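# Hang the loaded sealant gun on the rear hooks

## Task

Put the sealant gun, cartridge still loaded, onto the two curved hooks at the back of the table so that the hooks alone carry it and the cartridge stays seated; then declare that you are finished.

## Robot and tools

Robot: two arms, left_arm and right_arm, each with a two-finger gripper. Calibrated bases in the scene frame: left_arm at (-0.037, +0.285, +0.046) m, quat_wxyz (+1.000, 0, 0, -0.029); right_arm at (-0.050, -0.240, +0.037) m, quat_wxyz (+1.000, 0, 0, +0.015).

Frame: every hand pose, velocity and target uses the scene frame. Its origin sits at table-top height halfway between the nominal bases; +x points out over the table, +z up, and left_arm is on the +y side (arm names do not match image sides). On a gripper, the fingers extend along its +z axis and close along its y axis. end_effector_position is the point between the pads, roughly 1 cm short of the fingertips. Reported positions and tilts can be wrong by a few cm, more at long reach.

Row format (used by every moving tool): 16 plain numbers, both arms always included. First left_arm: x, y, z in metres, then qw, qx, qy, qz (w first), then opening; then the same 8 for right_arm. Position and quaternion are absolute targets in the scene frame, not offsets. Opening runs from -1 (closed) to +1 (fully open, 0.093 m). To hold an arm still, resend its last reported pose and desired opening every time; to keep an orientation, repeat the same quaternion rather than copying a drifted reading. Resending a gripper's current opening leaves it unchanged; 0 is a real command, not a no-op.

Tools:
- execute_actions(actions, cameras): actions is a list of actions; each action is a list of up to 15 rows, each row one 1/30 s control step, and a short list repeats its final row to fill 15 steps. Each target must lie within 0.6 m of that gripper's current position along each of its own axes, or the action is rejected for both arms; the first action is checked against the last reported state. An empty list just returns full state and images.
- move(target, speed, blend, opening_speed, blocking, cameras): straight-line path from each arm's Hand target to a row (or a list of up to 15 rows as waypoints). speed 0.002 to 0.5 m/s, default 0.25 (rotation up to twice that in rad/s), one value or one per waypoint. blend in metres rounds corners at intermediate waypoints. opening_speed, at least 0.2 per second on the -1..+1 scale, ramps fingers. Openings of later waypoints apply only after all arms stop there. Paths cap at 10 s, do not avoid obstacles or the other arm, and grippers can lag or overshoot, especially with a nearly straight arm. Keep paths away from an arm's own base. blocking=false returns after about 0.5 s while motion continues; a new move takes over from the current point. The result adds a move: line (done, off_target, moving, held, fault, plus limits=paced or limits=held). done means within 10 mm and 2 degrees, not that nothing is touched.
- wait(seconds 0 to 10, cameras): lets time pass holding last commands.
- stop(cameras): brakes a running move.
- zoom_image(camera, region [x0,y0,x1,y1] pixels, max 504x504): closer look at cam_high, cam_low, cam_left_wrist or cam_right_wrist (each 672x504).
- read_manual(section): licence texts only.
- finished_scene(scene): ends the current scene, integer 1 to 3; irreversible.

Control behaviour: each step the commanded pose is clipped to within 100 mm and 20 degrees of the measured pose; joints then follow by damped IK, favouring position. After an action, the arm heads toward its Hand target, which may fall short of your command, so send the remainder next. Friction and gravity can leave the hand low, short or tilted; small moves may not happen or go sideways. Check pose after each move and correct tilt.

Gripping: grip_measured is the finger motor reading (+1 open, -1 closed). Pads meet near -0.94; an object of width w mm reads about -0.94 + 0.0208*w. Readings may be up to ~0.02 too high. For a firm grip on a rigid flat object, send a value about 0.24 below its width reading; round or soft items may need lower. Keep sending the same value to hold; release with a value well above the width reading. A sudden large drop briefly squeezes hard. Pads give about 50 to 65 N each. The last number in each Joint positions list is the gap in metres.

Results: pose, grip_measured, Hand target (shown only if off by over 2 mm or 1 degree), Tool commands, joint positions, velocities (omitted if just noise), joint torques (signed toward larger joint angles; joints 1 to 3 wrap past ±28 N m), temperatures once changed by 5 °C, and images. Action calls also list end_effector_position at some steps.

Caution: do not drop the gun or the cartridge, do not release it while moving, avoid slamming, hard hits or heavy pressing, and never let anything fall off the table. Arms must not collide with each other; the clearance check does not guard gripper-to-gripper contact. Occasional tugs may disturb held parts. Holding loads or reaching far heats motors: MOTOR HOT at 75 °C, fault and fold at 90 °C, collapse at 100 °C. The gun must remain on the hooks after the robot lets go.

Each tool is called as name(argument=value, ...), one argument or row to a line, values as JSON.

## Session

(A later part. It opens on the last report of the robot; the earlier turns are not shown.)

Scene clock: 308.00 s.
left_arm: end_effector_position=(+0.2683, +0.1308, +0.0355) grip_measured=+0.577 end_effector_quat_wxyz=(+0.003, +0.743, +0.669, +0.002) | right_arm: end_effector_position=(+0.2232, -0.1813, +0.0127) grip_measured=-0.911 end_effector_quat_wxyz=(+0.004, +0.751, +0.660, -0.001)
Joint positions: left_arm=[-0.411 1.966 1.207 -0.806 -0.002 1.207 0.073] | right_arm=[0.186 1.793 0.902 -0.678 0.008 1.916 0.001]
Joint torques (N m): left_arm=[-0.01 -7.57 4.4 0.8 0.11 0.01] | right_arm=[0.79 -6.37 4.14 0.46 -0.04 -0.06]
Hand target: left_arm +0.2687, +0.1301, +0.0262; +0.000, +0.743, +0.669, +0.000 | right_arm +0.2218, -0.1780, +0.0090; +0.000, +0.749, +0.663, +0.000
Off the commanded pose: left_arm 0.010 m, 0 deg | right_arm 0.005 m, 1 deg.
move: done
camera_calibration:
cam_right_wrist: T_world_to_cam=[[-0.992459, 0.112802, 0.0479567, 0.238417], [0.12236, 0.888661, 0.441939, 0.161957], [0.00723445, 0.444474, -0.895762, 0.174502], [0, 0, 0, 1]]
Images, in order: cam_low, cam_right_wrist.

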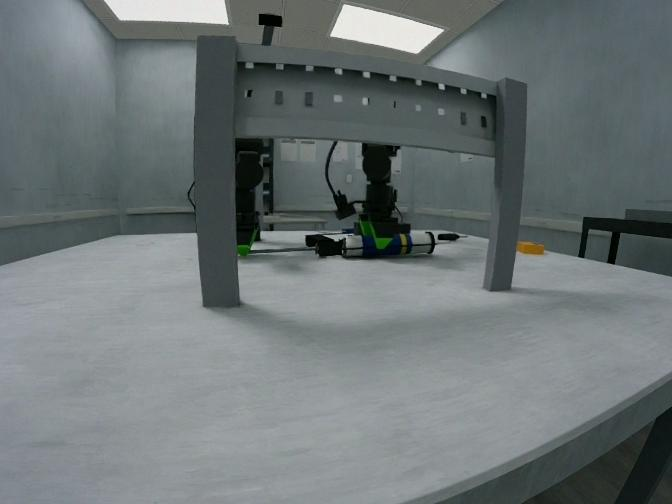

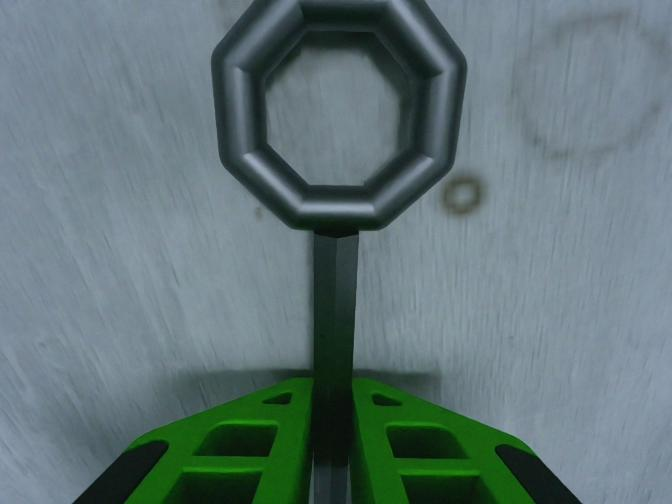

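move(
  target=[0.2690, 0.130, 0.135, 0, 0.7431, 0.6691, 0, 0.3, 0.222, -0.178, 0.120, 0, 0.7489, 0.6626, 0, -1],
  speed=0.06,
)

Scene clock: 317.03 s.
left_arm: end_effector_position=(+0.2649, +0.1295, +0.1061) grip_measured=+0.577 end_effector_quat_wxyz=(-0.023, +0.743, +0.668, -0.017) | right_arm: end_effector_position=(+0.2158, -0.1842, +0.1017) grip_measured=-0.924 end_effector_quat_wxyz=(-0.005, +0.754, +0.656, -0.026)
Joint positions: left_arm=[-0.411 1.912 1.432 -1.146 0.014 1.209 0.073] | right_arm=[0.186 1.652 1.131 -1.1 0.015 1.926 0.001]
Joint torques (N m): left_arm=[-0.01 -15.8 7.73 0.02 -0.07 -0.01] | right_arm=[0.81 -10.33 7.99 -0.06 -0.1 -0.17]
Hand target: left_arm +0.2684, +0.1302, +0.1337; +0.000, +0.743, +0.669, +0.000 | right_arm +0.2216, -0.1782, +0.1196; +0.000, +0.749, +0.663, +0.000
Off the commanded pose: left_arm 0.029 m, 3 deg | right_arm 0.020 m, 3 deg.
move: off_target (left_arm, right_arm)
camera_calibration:
cam_left_wrist: T_world_to_cam=[[-0.994256, 0.0945358, 0.0501735, 0.246846], [0.106927, 0.897502, 0.427851, -0.14913], [-0.00458355, 0.430758, -0.902456, 0.125073], [0, 0, 0, 1]]
cam_right_wrist: T_world_to_cam=[[-0.987927, 0.123019, 0.0941635, 0.223425], [0.1514, 0.89551, 0.418497, 0.123505], [-0.0328414, 0.427701, -0.903324, 0.261881], [0, 0, 0, 1]]

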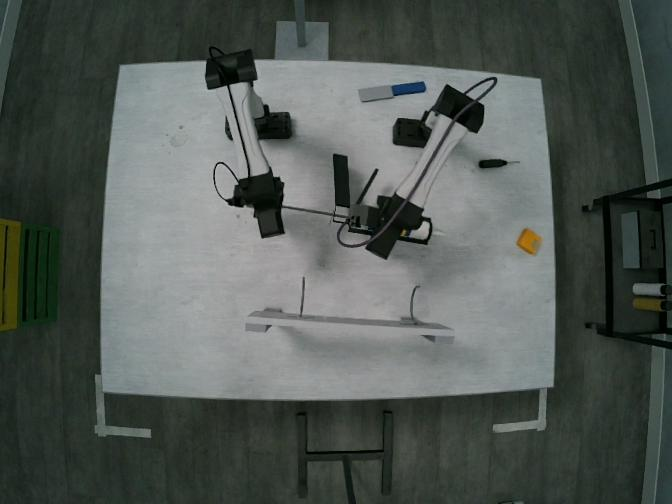

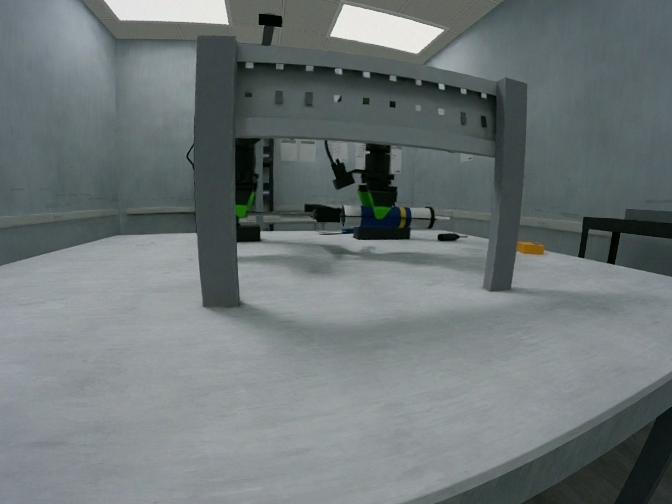

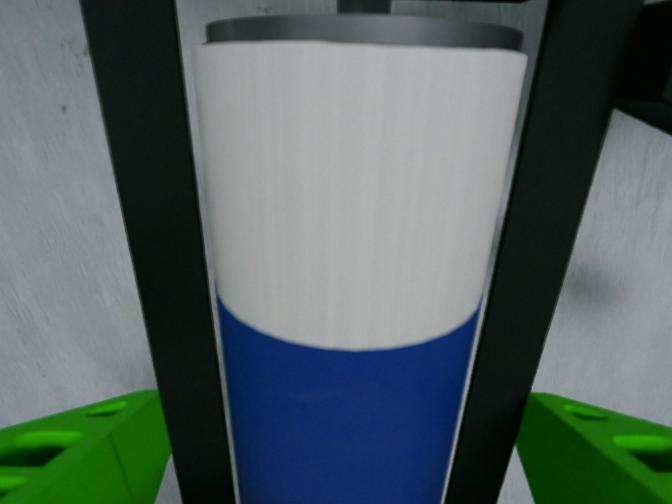

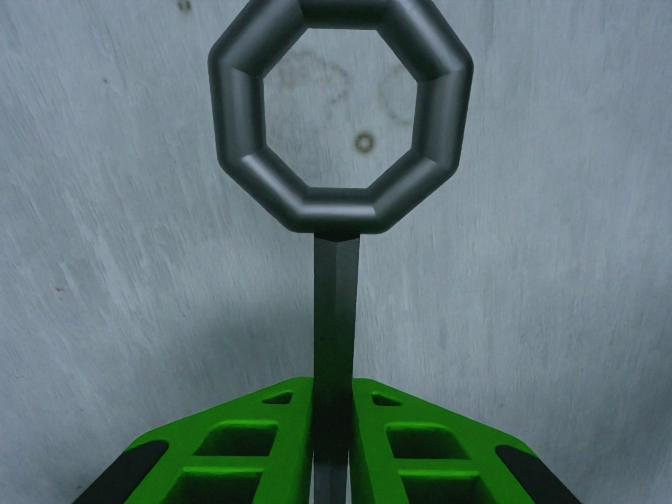

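move(
  target=[
    [0.2690, 0.130, 0.23, 0, 0.7431, 0.6691, 0, 0.3, 0.222, -0.178, 0.215, 0, 0.7489, 0.6626, 0, -1],
    [0.278, 0.130, 0.31, 0.2787,0.6729,0.6331,0.2622, 0.3, 0.2445, -0.1795, 0.295, 0.2821,0.6811,0.6242,0.2585, -1],
  ],
  speed=0.12,
  blend=0.02,
)

Scene clock: 355.13 s.
left_arm: end_effector_position=(+0.2698, +0.1278, +0.2835) grip_measured=+0.577 end_effector_quat_wxyz=(+0.239, +0.689, +0.646, +0.226) | right_arm: end_effector_position=(+0.2372, -0.1861, +0.2774) grip_measured=-0.925 end_effector_quat_wxyz=(+0.266, +0.698, +0.627, +0.219)
Joint positions: left_arm=[-0.583 1.368 1.365 -0.983 -0.348 1.101 0.073] | right_arm=[0.343 1.134 1.199 -1.003 0.329 1.942 0.001]
Joint torques (N m): left_arm=[-0.42 -9.5 6.71 2.38 -0.77 0.22] | right_arm=[1.09 -5.72 6.43 2.17 0.17 -0.39]
Heat: left arm: 59 °C; right arm: 45 °C.
Hand target: left_arm +0.2765, +0.1307, +0.3102; +0.277, +0.672, +0.635, +0.261 | right_arm +0.2433, -0.1799, +0.2955; +0.282, +0.682, +0.624, +0.258
Off the commanded pose: left_arm 0.028 m, 7 deg | right_arm 0.020 m, 5 deg.
move: off_target (left_arm, right_arm)
camera_calibration:
cam_left_wrist: T_world_to_cam=[[-0.778421, 0.0401394, -0.626457, 0.383496], [-0.21497, 0.920569, 0.326101, -0.111279], [0.589786, 0.388513, -0.707962, 0.0758109], [0, 0, 0, 1]]
cam_right_wrist: T_world_to_cam=[[-0.793985, 0.0597011, -0.604998, 0.364351], [-0.175277, 0.930427, 0.321844, 0.15919], [0.582121, 0.361581, -0.728281, 0.215425], [0, 0, 0, 1]]

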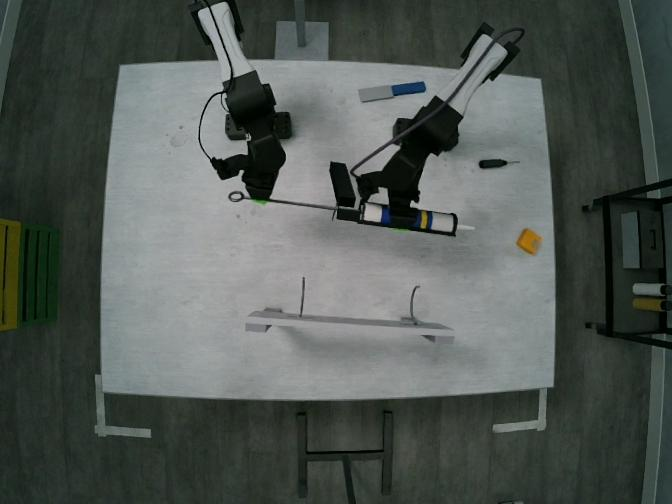

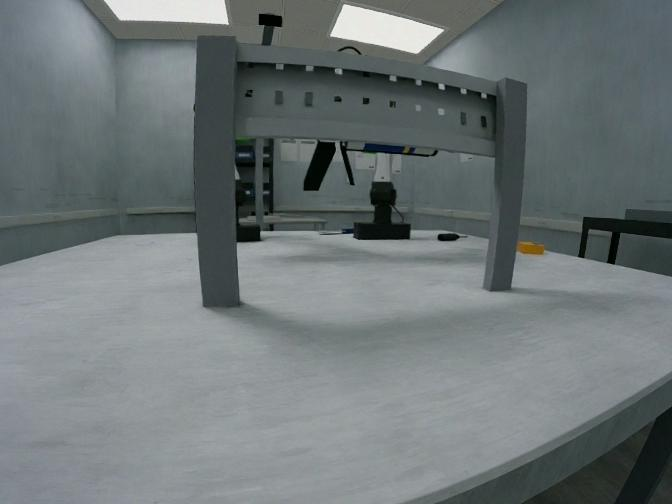

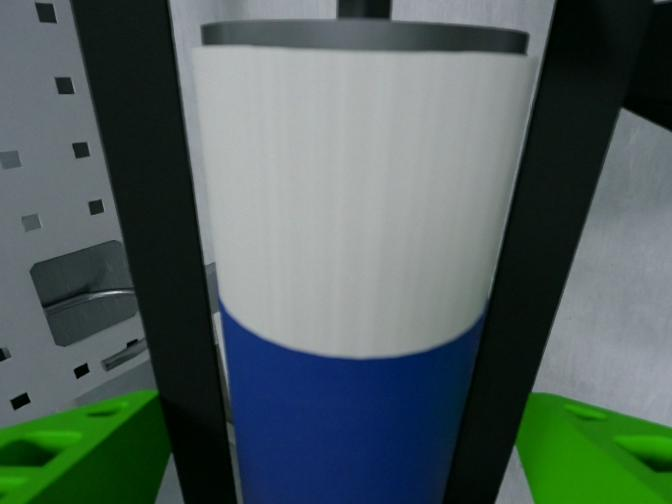

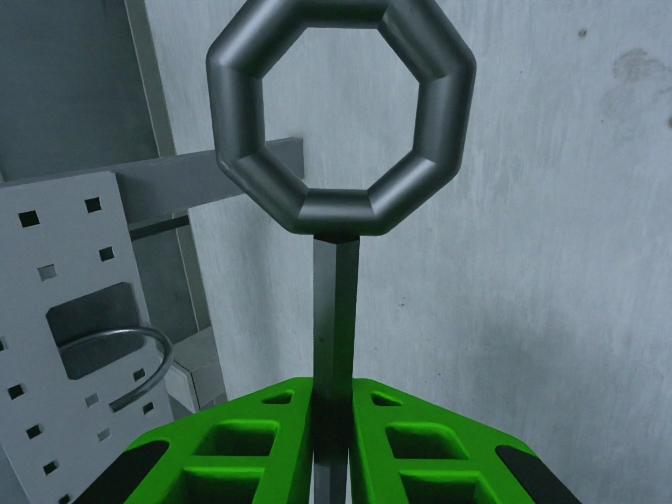

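move(
  target=[0.297, 0.131, 0.375, 0.5022,0.5022,0.4978,0.4978, 0.3, 0.283, -0.178, 0.362, 0.5087,0.5087,0.4912,0.4912, -1],
  speed=0.12,
)

Scene clock: 384.57 s.
left_arm: end_effector_position=(+0.2983, +0.1274, +0.3477) grip_measured=+0.577 end_effector_quat_wxyz=(+0.486, +0.522, +0.522, +0.469) | right_arm: end_effector_position=(+0.2818, -0.1867, +0.3395) grip_measured=-0.925 end_effector_quat_wxyz=(+0.502, +0.539, +0.501, +0.454)
Joint positions: left_arm=[-0.686 1.115 0.776 0.22 -0.722 1.475 0.073] | right_arm=[0.361 0.882 0.666 0.123 0.477 1.601 0.001]
Joint torques (N m): left_arm=[-0.09 -5.68 7.42 3.22 -0.23 0.7] | right_arm=[0.31 -2.51 7.28 2.97 -0.45 -0.47]
Heat: left arm: 52 °C; right arm: 45 °C.
Hand target: left_arm +0.2959, +0.1318, +0.3744; +0.500, +0.503, +0.502, +0.496 | right_arm +0.2813, -0.1788, +0.3620; +0.509, +0.509, +0.491, +0.490
Off the commanded pose: left_arm 0.028 m, 5 deg | right_arm 0.024 m, 6 deg.
move: off_target (left_arm, right_arm)
camera_calibration:
cam_left_wrist: T_world_to_cam=[[-0.0829642, -0.0267111, -0.996194, 0.37557], [-0.407033, 0.913365, 0.00940797, 0.0425474], [0.909638, 0.406265, -0.0866489, -0.209096], [0, 0, 0, 1]]
cam_right_wrist: T_world_to_cam=[[-0.136402, -0.0178915, -0.990492, 0.368439], [-0.366809, 0.929685, 0.0337208, 0.299277], [0.920242, 0.367921, -0.133374, -0.0612091], [0, 0, 0, 1]]

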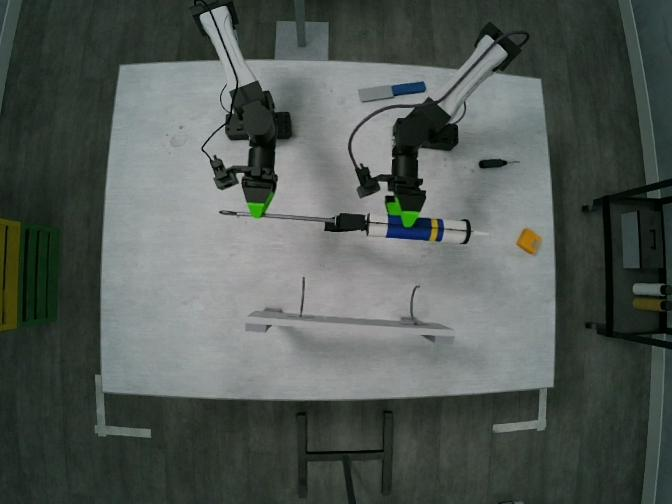

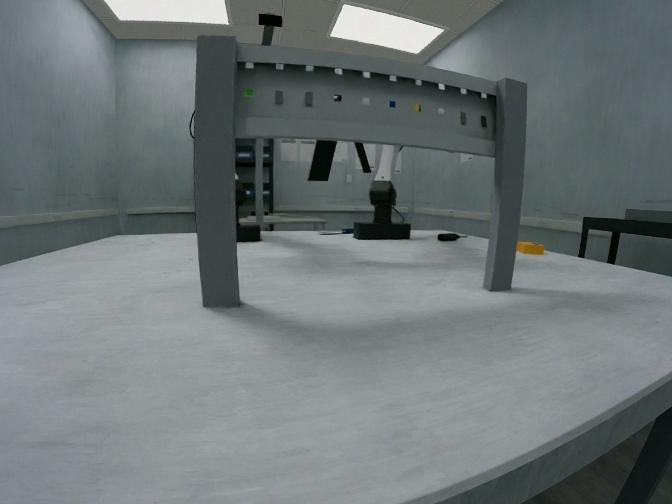

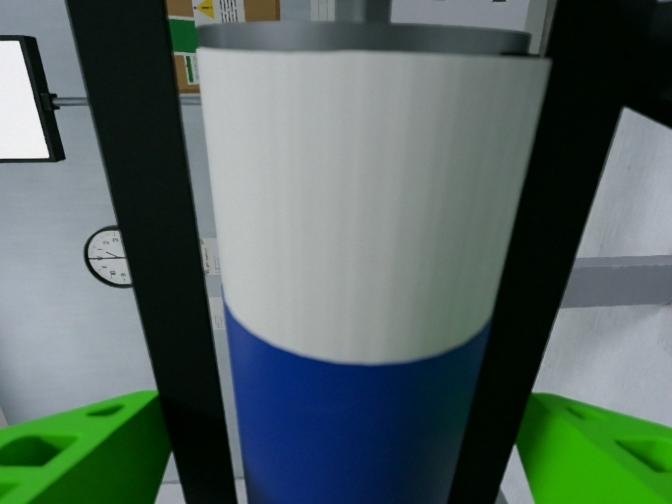

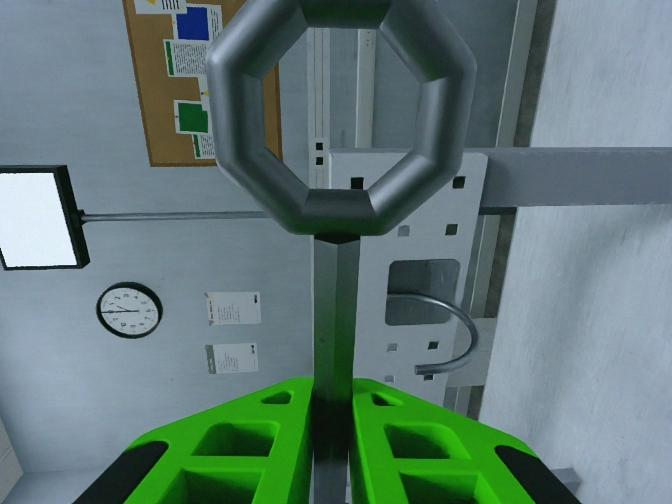

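move(
  target=[0.385, 0.133, 0.385, 0.5022,0.5022,0.4978,0.4978, 0.3, 0.371, -0.176, 0.372, 0.5087,0.5087,0.4912,0.4912, -1],
  speed=0.1,
)

Scene clock: 406.93 s.
left_arm: end_effector_position=(+0.3746, +0.1340, +0.3374) grip_measured=+0.577 end_effector_quat_wxyz=(+0.468, +0.535, +0.532, +0.459) | right_arm: end_effector_position=(+0.3629, -0.1820, +0.3263) grip_measured=-0.925 end_effector_quat_wxyz=(+0.484, +0.547, +0.514, +0.450)
Joint positions: left_arm=[-0.488 1.363 0.945 0.256 -0.528 1.482 0.073] | right_arm=[0.244 1.238 0.828 0.277 0.339 1.61 0.001]
Joint torques (N m): left_arm=[0.59 -6.12 10.8 3.56 -0.17 0.72] | right_arm=[0.06 -5.08 11.18 2.97 -0.26 -0.6]
Heat: left arm: 47 °C; right arm: 46 °C.
Hand target: left_arm +0.3798, +0.1353, +0.3840; +0.499, +0.502, +0.502, +0.497 | right_arm +0.3662, -0.1770, +0.3713; +0.509, +0.509, +0.491, +0.490
Off the commanded pose: left_arm 0.049 m, 8 deg | right_arm 0.047 m, 7 deg.
move: off_target (left_arm, right_arm)
camera_calibration:
cam_left_wrist: T_world_to_cam=[[-0.133384, -0.0157958, -0.990939, 0.387473], [-0.409833, 0.911255, 0.0406393, 0.0585036], [0.902356, 0.41154, -0.12802, -0.266097], [0, 0, 0, 1]]
cam_right_wrist: T_world_to_cam=[[-0.177759, -0.0102759, -0.98402, 0.380799], [-0.382597, 0.921998, 0.0594865, 0.320994], [0.906654, 0.387058, -0.167825, -0.119625], [0, 0, 0, 1]]

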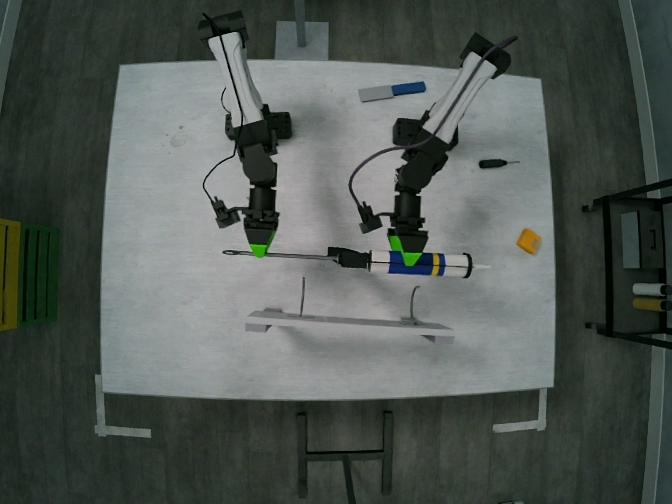

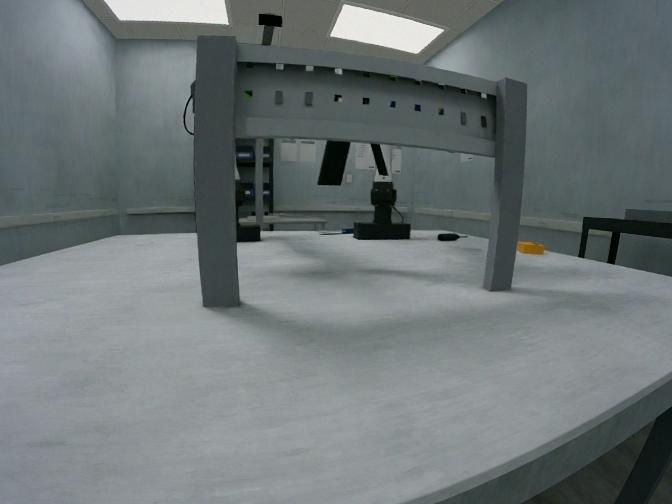

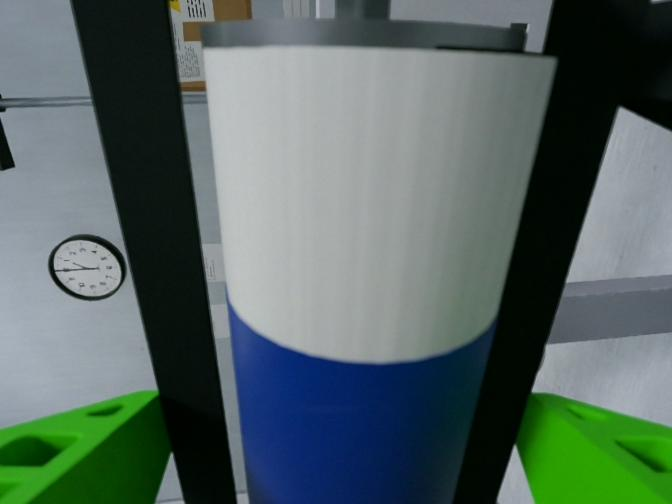

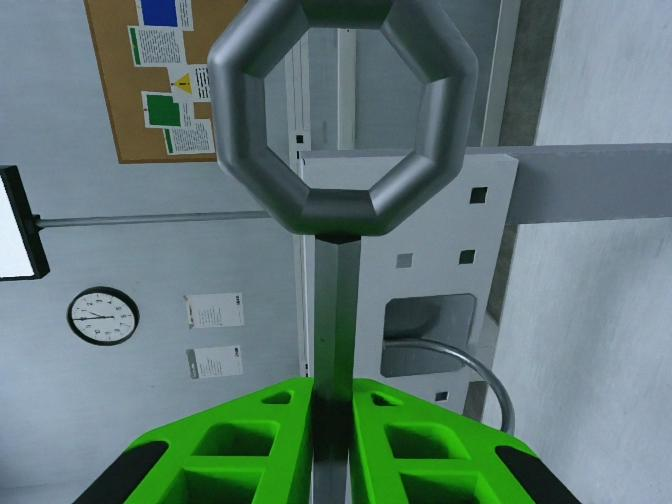

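move(
  target=[0.39, 0.133, 0.415, 0.5318,0.4705,0.4665,0.5272, 0.3, 0.376, -0.176, 0.405, 0.5387,0.4766,0.4603,0.5202, -1],
  speed=0.1,
)

Scene clock: 417.03 s.
left_arm: end_effector_position=(+0.3834, +0.1334, +0.3673) grip_measured=+0.577 end_effector_quat_wxyz=(+0.501, +0.505, +0.505, +0.489) | right_arm: end_effector_position=(+0.3715, -0.1828, +0.3574) grip_measured=-0.925 end_effector_quat_wxyz=(+0.516, +0.519, +0.486, +0.478)
Joint positions: left_arm=[-0.478 1.386 0.961 0.402 -0.524 1.547 0.073] | right_arm=[0.236 1.263 0.854 0.399 0.337 1.569 0.001]
Joint torques (N m): left_arm=[0.58 -6.22 10.7 3.57 0.01 0.72] | right_arm=[0.13 -5.33 11.26 3.02 -0.35 -0.56]
Hand target: left_arm +0.3848, +0.1353, +0.4136; +0.529, +0.471, +0.471, +0.526 | right_arm +0.3708, -0.1772, +0.4040; +0.540, +0.477, +0.460, +0.519
Off the commanded pose: left_arm 0.048 m, 8 deg | right_arm 0.048 m, 8 deg.
move: off_target (left_arm, right_arm)
camera_calibration:
cam_left_wrist: T_world_to_cam=[[-0.01376, -0.0227489, -0.999647, 0.37648], [-0.412531, 0.910819, -0.015049, 0.0829227], [0.91084, 0.412178, -0.0219175, -0.312257], [0, 0, 0, 1]]
cam_right_wrist: T_world_to_cam=[[-0.0627787, -0.0170765, -0.997881, 0.373894], [-0.383422, 0.923536, 0.00831754, 0.342023], [0.921437, 0.383132, -0.0645259, -0.165034], [0, 0, 0, 1]]

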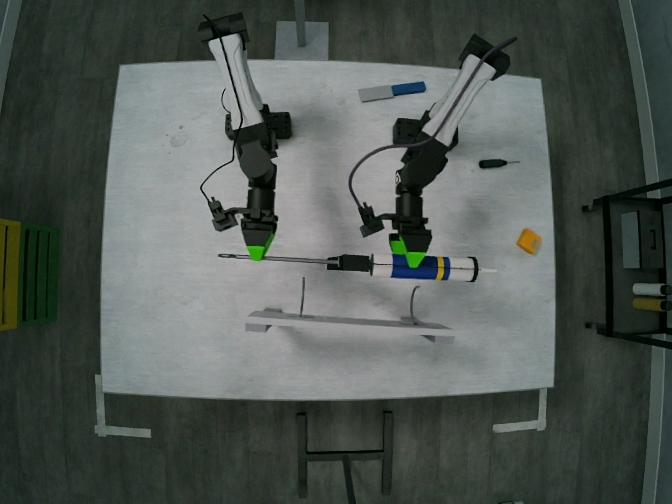

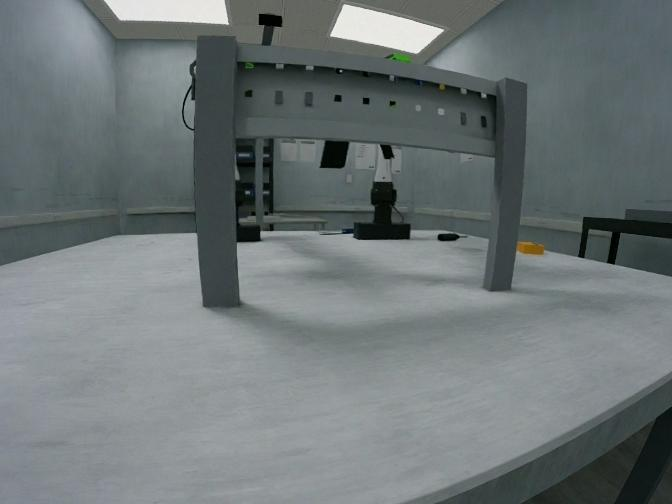

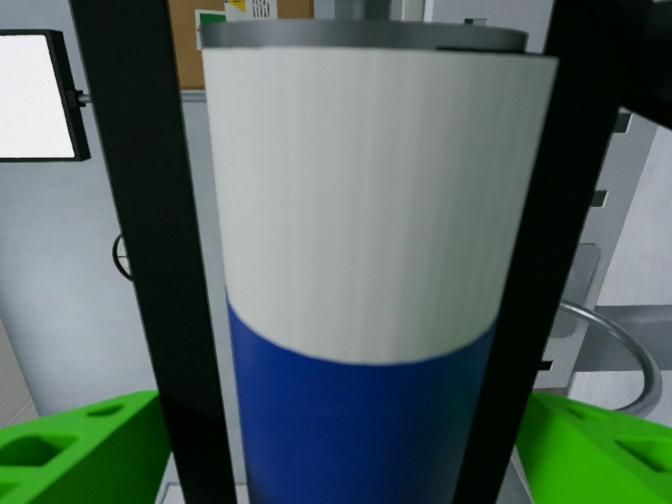

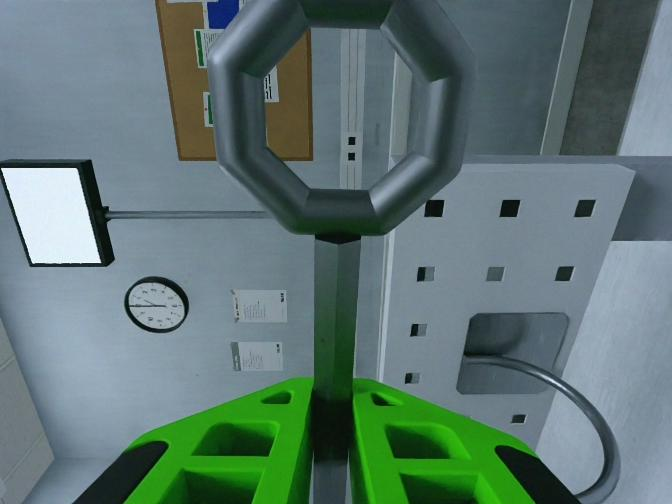

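move(
  target=[0.46, 0.133, 0.423, 0.5318,0.4705,0.4665,0.5272, 0.3, 0.446, -0.176, 0.413, 0.5387,0.4766,0.4603,0.5202, -1],
  speed=0.08,
)

Scene clock: 422.40 s.
left_arm: end_effector_position=(+0.4535, +0.1340, +0.3739) grip_measured=+0.577 end_effector_quat_wxyz=(+0.499, +0.504, +0.507, +0.490) | right_arm: end_effector_position=(+0.4415, -0.1833, +0.3649) grip_measured=-0.925 end_effector_quat_wxyz=(+0.517, +0.519, +0.485, +0.478)
Joint positions: left_arm=[-0.377 1.62 1.207 0.389 -0.427 1.548 0.073] | right_arm=[0.179 1.529 1.1 0.42 0.281 1.568 0.001]
Joint torques (N m): left_arm=[0.36 -8.91 10.86 3.57 0.02 0.63] | right_arm=[0.31 -8.01 11.23 2.96 -0.37 -0.46]
Hand target: left_arm +0.4543, +0.1350, +0.4217; +0.530, +0.470, +0.470, +0.527 | right_arm +0.4407, -0.1771, +0.4120; +0.540, +0.477, +0.460, +0.519
Off the commanded pose: left_arm 0.050 m, 8 deg | right_arm 0.049 m, 8 deg.
move: off_target (left_arm, right_arm)
camera_calibration:
cam_left_wrist: T_world_to_cam=[[-0.0157188, -0.0235139, -0.9996, 0.385016], [-0.41639, 0.909065, -0.0148365, 0.113325], [0.90905, 0.41599, -0.0240804, -0.375084], [0, 0, 0, 1]]
cam_right_wrist: T_world_to_cam=[[-0.0618662, -0.0169866, -0.99794, 0.385397], [-0.382376, 0.923972, 0.00797744, 0.369086], [0.921933, 0.382082, -0.0636579, -0.229609], [0, 0, 0, 1]]

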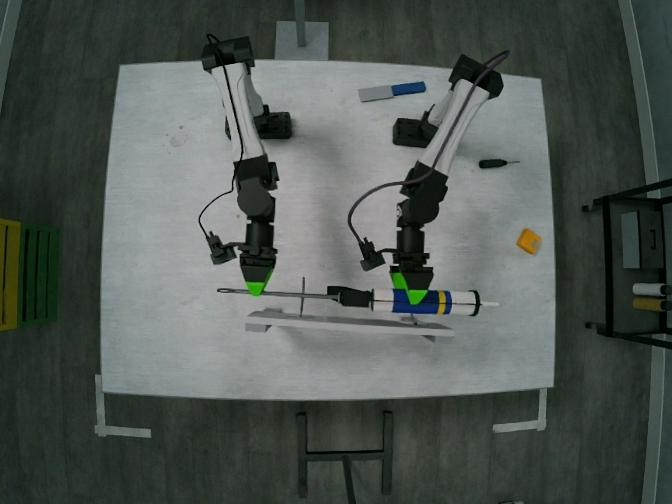

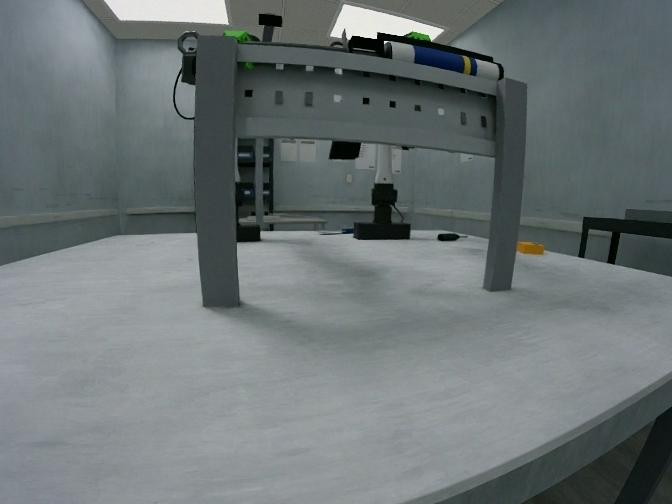

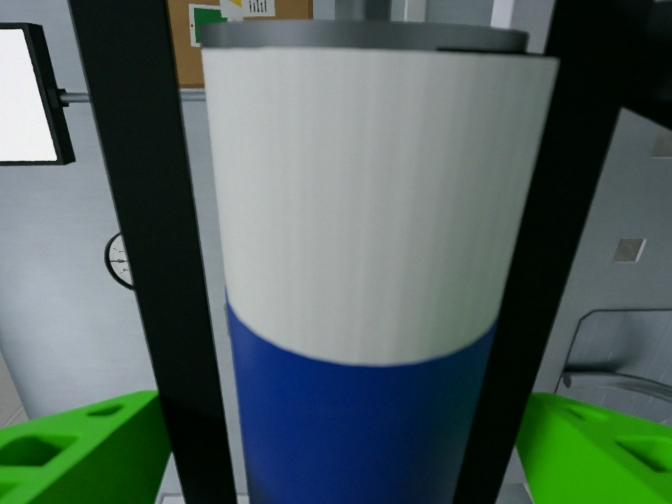

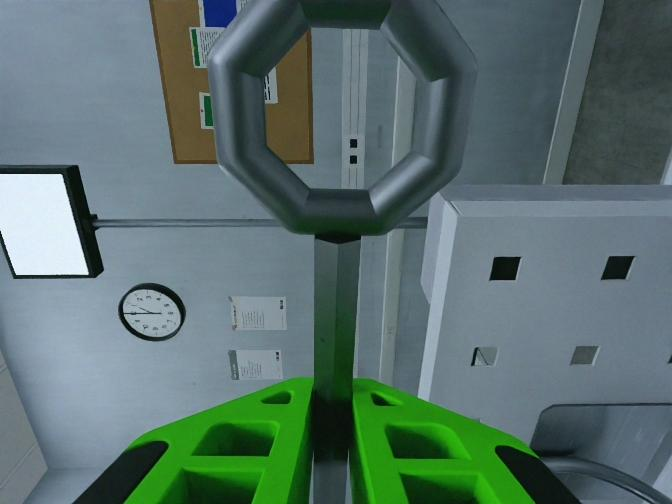

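move(
  target=[
    [0.472, 0.133, 0.423, 0.5318,0.4705,0.4665,0.5272, 0.3, 0.458, -0.176, 0.413, 0.5387,0.4766,0.4603,0.5202, -1],
    [0.472, 0.133, 0.376, 0.5318,0.4705,0.4665,0.5272, 0.3, 0.459, -0.176, 0.363, 0.5387,0.4766,0.4603,0.5202, -1],
  ],
  speed=0.06,
)

Scene clock: 435.50 s.
left_arm: end_effector_position=(+0.4692, +0.1348, +0.3411) grip_measured=+0.577 end_effector_quat_wxyz=(+0.503, +0.498, +0.506, +0.493) | right_arm: end_effector_position=(+0.4590, -0.1824, +0.3341) grip_measured=-0.925 end_effector_quat_wxyz=(+0.522, +0.512, +0.479, +0.485)
Joint positions: left_arm=[-0.36 1.707 1.154 0.544 -0.416 1.548 0.073] | right_arm=[0.17 1.632 1.052 0.598 0.27 1.562 0.001]
Joint torques (N m): left_arm=[0.09 -9.63 7.87 3.7 0.07 0.56] | right_arm=[0.28 -8.73 7.41 3.15 -0.34 -0.39]
Hand target: left_arm +0.4690, +0.1342, +0.3754; +0.529, +0.471, +0.470, +0.526 | right_arm +0.4571, -0.1765, +0.3627; +0.539, +0.478, +0.461, +0.519
Off the commanded pose: left_arm 0.035 m, 8 deg | right_arm 0.030 m, 6 deg.
move: off_target (left_arm, right_arm)
camera_calibration:
cam_left_wrist: T_world_to_cam=[[-0.00210301, -0.0295045, -0.999562, 0.346892], [-0.421306, 0.906549, -0.0258726, 0.125043], [0.906916, 0.421067, -0.0143369, -0.393513], [0, 0, 0, 1]]
cam_right_wrist: T_world_to_cam=[[-0.0361467, -0.017781, -0.999188, 0.344229], [-0.384184, 0.923253, -0.00253146, 0.379382], [0.922549, 0.383781, -0.0402038, -0.255814], [0, 0, 0, 1]]

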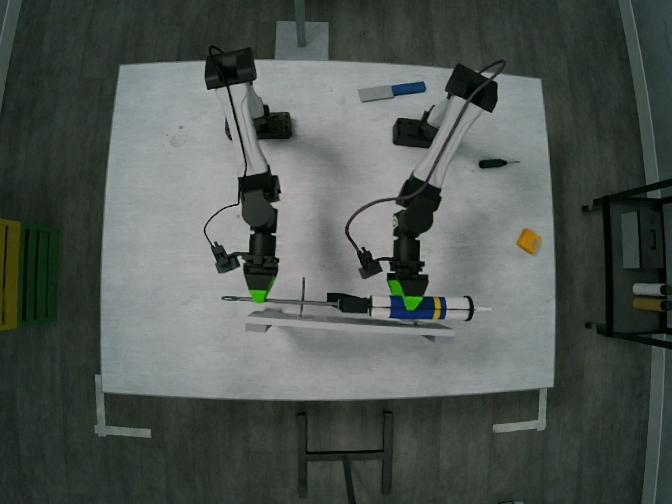

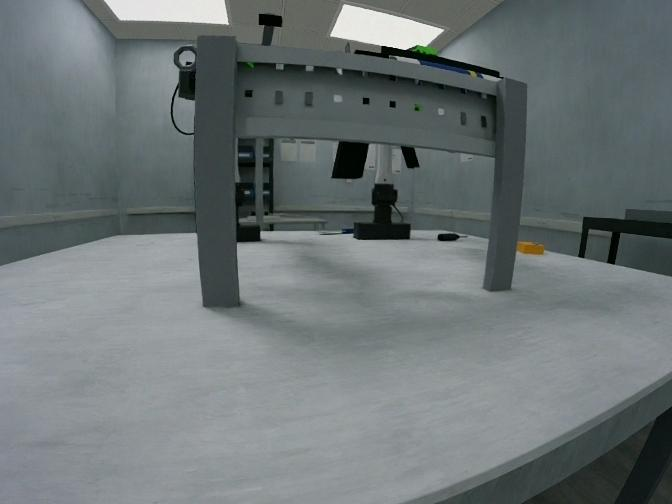

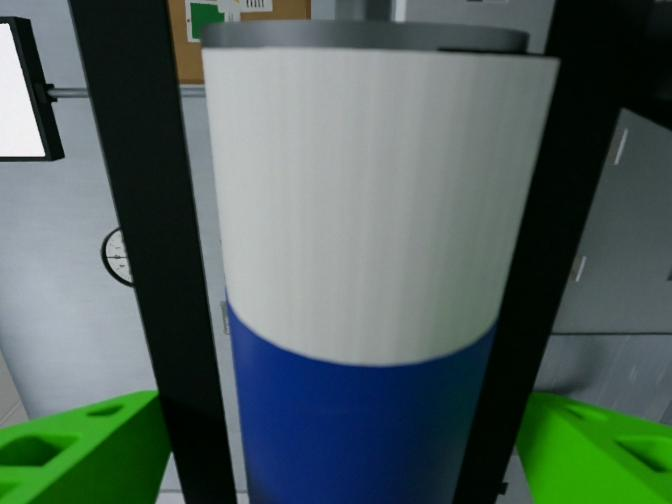

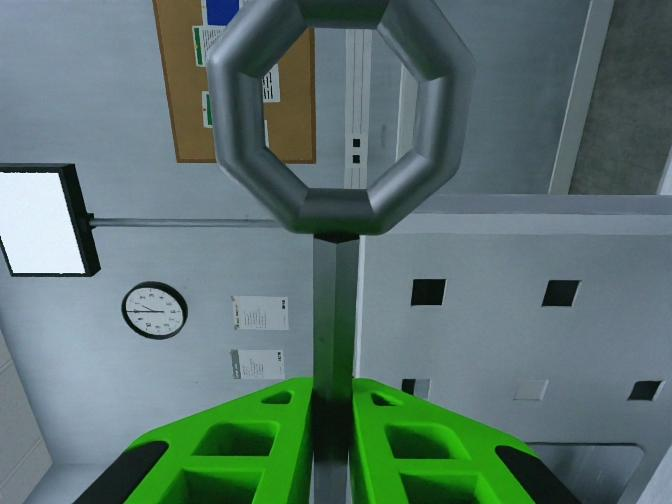

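move(
  target=[0.470, 0.133, 0.346, 0.5318,0.4705,0.4665,0.5272, 0.3, 0.456, -0.176, 0.330, 0.5387,0.4766,0.4603,0.5202, -1],
  speed=0.05,
)

Scene clock: 441.53 s.
left_arm: end_effector_position=(+0.4674, +0.1351, +0.3106) grip_measured=+0.577 end_effector_quat_wxyz=(+0.502, +0.500, +0.505, +0.492) | right_arm: end_effector_position=(+0.4563, -0.1823, +0.3027) grip_measured=-0.925 end_effector_quat_wxyz=(+0.522, +0.510, +0.479, +0.488)
Joint positions: left_arm=[-0.36 1.742 1.068 0.662 -0.412 1.55 0.073] | right_arm=[0.17 1.673 0.957 0.737 0.266 1.564 0.001]
Joint torques (N m): left_arm=[-0.16 -9.77 7.62 3.75 0.01 0.62] | right_arm=[0.42 -8.85 7.02 3.14 -0.29 -0.4]
Hand target: left_arm +0.4673, +0.1341, +0.3454; +0.529, +0.471, +0.470, +0.526 | right_arm +0.4545, -0.1764, +0.3299; +0.539, +0.478, +0.461, +0.519
Off the commanded pose: left_arm 0.036 m, 8 deg | right_arm 0.028 m, 6 deg.
move: off_target (left_arm, right_arm)
camera_calibration:
cam_left_wrist: T_world_to_cam=[[-0.00464902, -0.0265384, -0.999637, 0.317214], [-0.418233, 0.908069, -0.0221624, 0.120478], [0.908328, 0.417978, -0.0153209, -0.392324], [0, 0, 0, 1]]
cam_right_wrist: T_world_to_cam=[[-0.0322205, -0.0157265, -0.999357, 0.311484], [-0.388072, 0.921627, -0.00199136, 0.379444], [0.921066, 0.387759, -0.0357983, -0.254567], [0, 0, 0, 1]]

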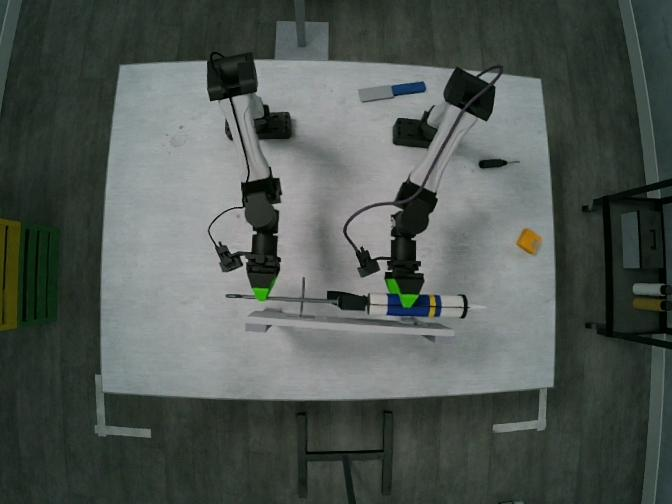

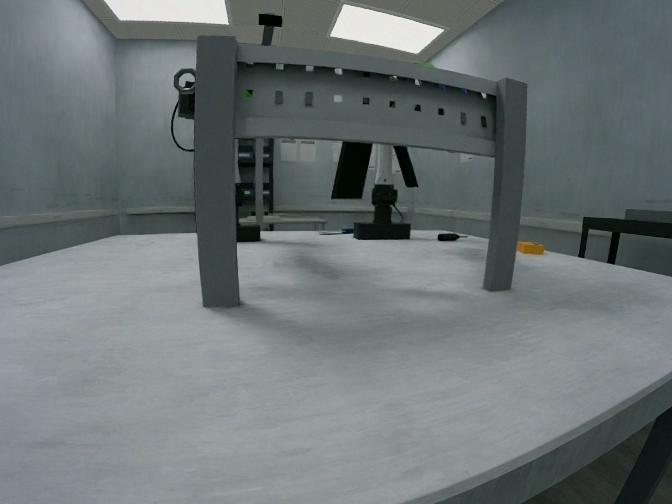

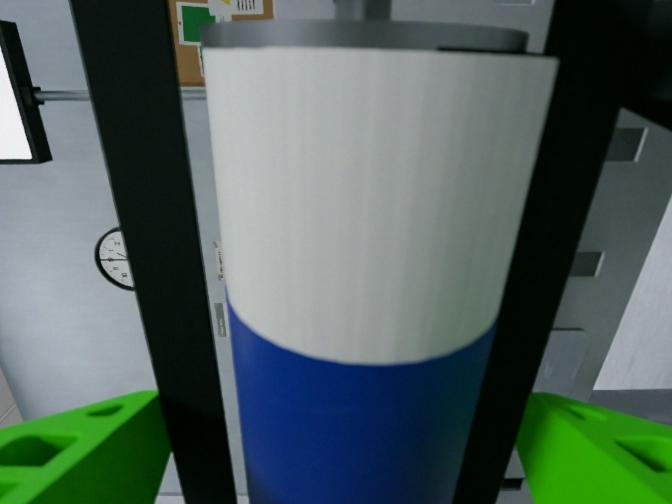

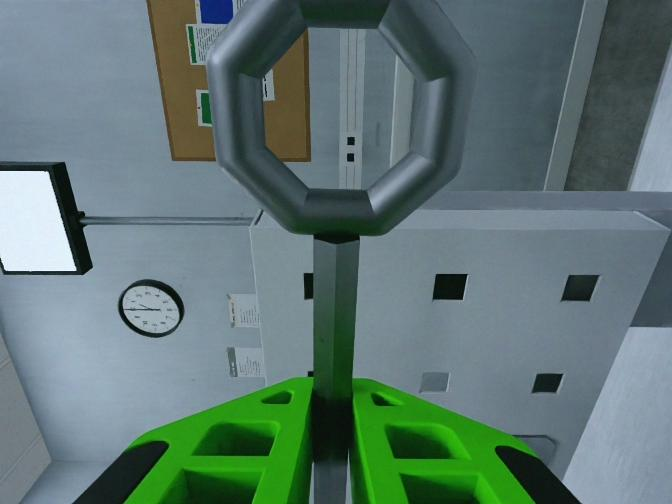

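zoom_image(
  camera="cam_high",
  region=[230, 250, 500, 350],
)

Scaled by 1.867 from the camera's 672x504 image, which has a finer 960x720 frame.

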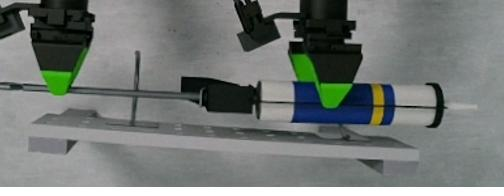

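move(
  target=[0.470, 0.119, 0.346, 0.5318,0.4705,0.4665,0.5272, 0.3, 0.456, -0.190, 0.330, 0.5387,0.4766,0.4603,0.5202, -1],
  speed=0.05,
)

zoom_image(
  camera="cam_high",
  region=[230, 250, 500, 350],
)

Scene clock: 459.00 s.
left_arm: end_effector_position=(+0.4654, +0.1234, +0.3054) grip_measured=+0.577 end_effector_quat_wxyz=(+0.503, +0.502, +0.504, +0.490) | right_arm: end_effector_position=(+0.4573, -0.1940, +0.2980) grip_measured=-0.925 end_effector_quat_wxyz=(+0.519, +0.511, +0.483, +0.486)
Joint positions: left_arm=[-0.388 1.759 1.068 0.677 -0.433 1.55 0.073] | right_arm=[0.134 1.673 0.946 0.739 0.224 1.564 0.001]
Joint torques (N m): left_arm=[-0.65 -9.69 9.29 3.62 -0.14 0.62] | right_arm=[0.1 -9.78 7.09 3.13 -0.27 -0.34]
Heat: left arm: 51 °C; right arm: 52 °C.
Hand target: left_arm +0.4665, +0.1205, +0.3452; +0.530, +0.471, +0.471, +0.525 | right_arm +0.4544, -0.1904, +0.3297; +0.539, +0.478, +0.461, +0.519
Off the commanded pose: left_arm 0.041 m, 8 deg | right_arm 0.032 m, 6 deg.
move: off_target (left_arm, right_arm)
camera_calibration:
cam_left_wrist: T_world_to_cam=[[-0.00645954, -0.0254618, -0.999655, 0.312474], [-0.411674, 0.9111, -0.0205461, 0.126206], [0.911308, 0.411399, -0.0163672, -0.386026], [0, 0, 0, 1]]
cam_right_wrist: T_world_to_cam=[[-0.0413707, -0.018345, -0.998975, 0.310107], [-0.392996, 0.91954, -0.000611056, 0.392105], [0.918609, 0.392568, -0.0452515, -0.246295], [0, 0, 0, 1]]

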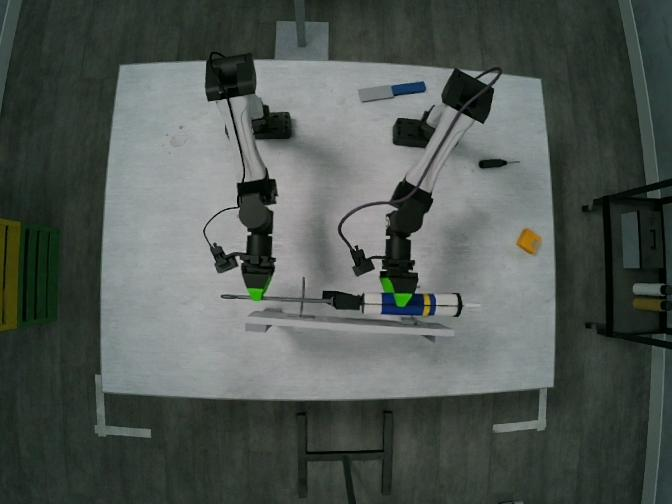

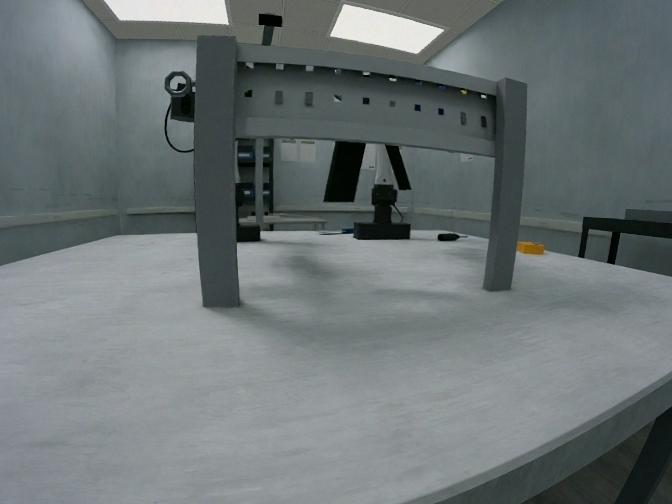

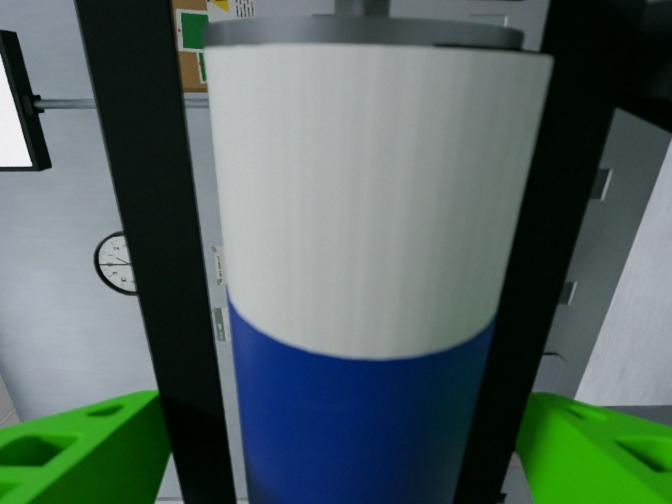

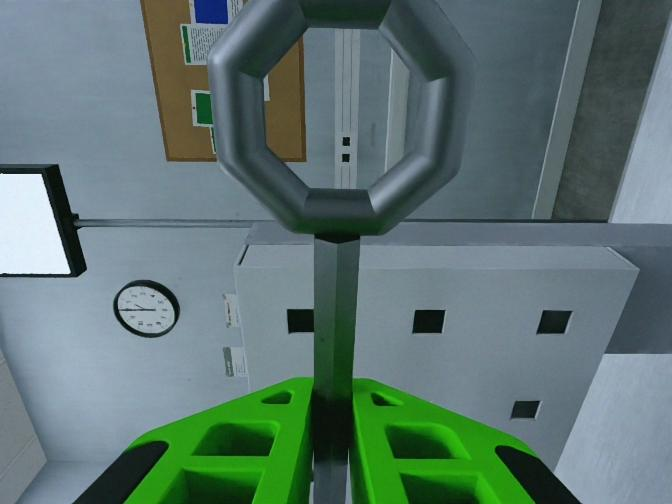

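Scaled by 1.867 from the camera's 672x504 image, which has a finer 960x720 frame.

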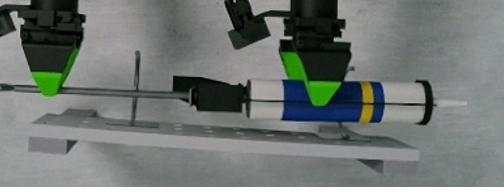

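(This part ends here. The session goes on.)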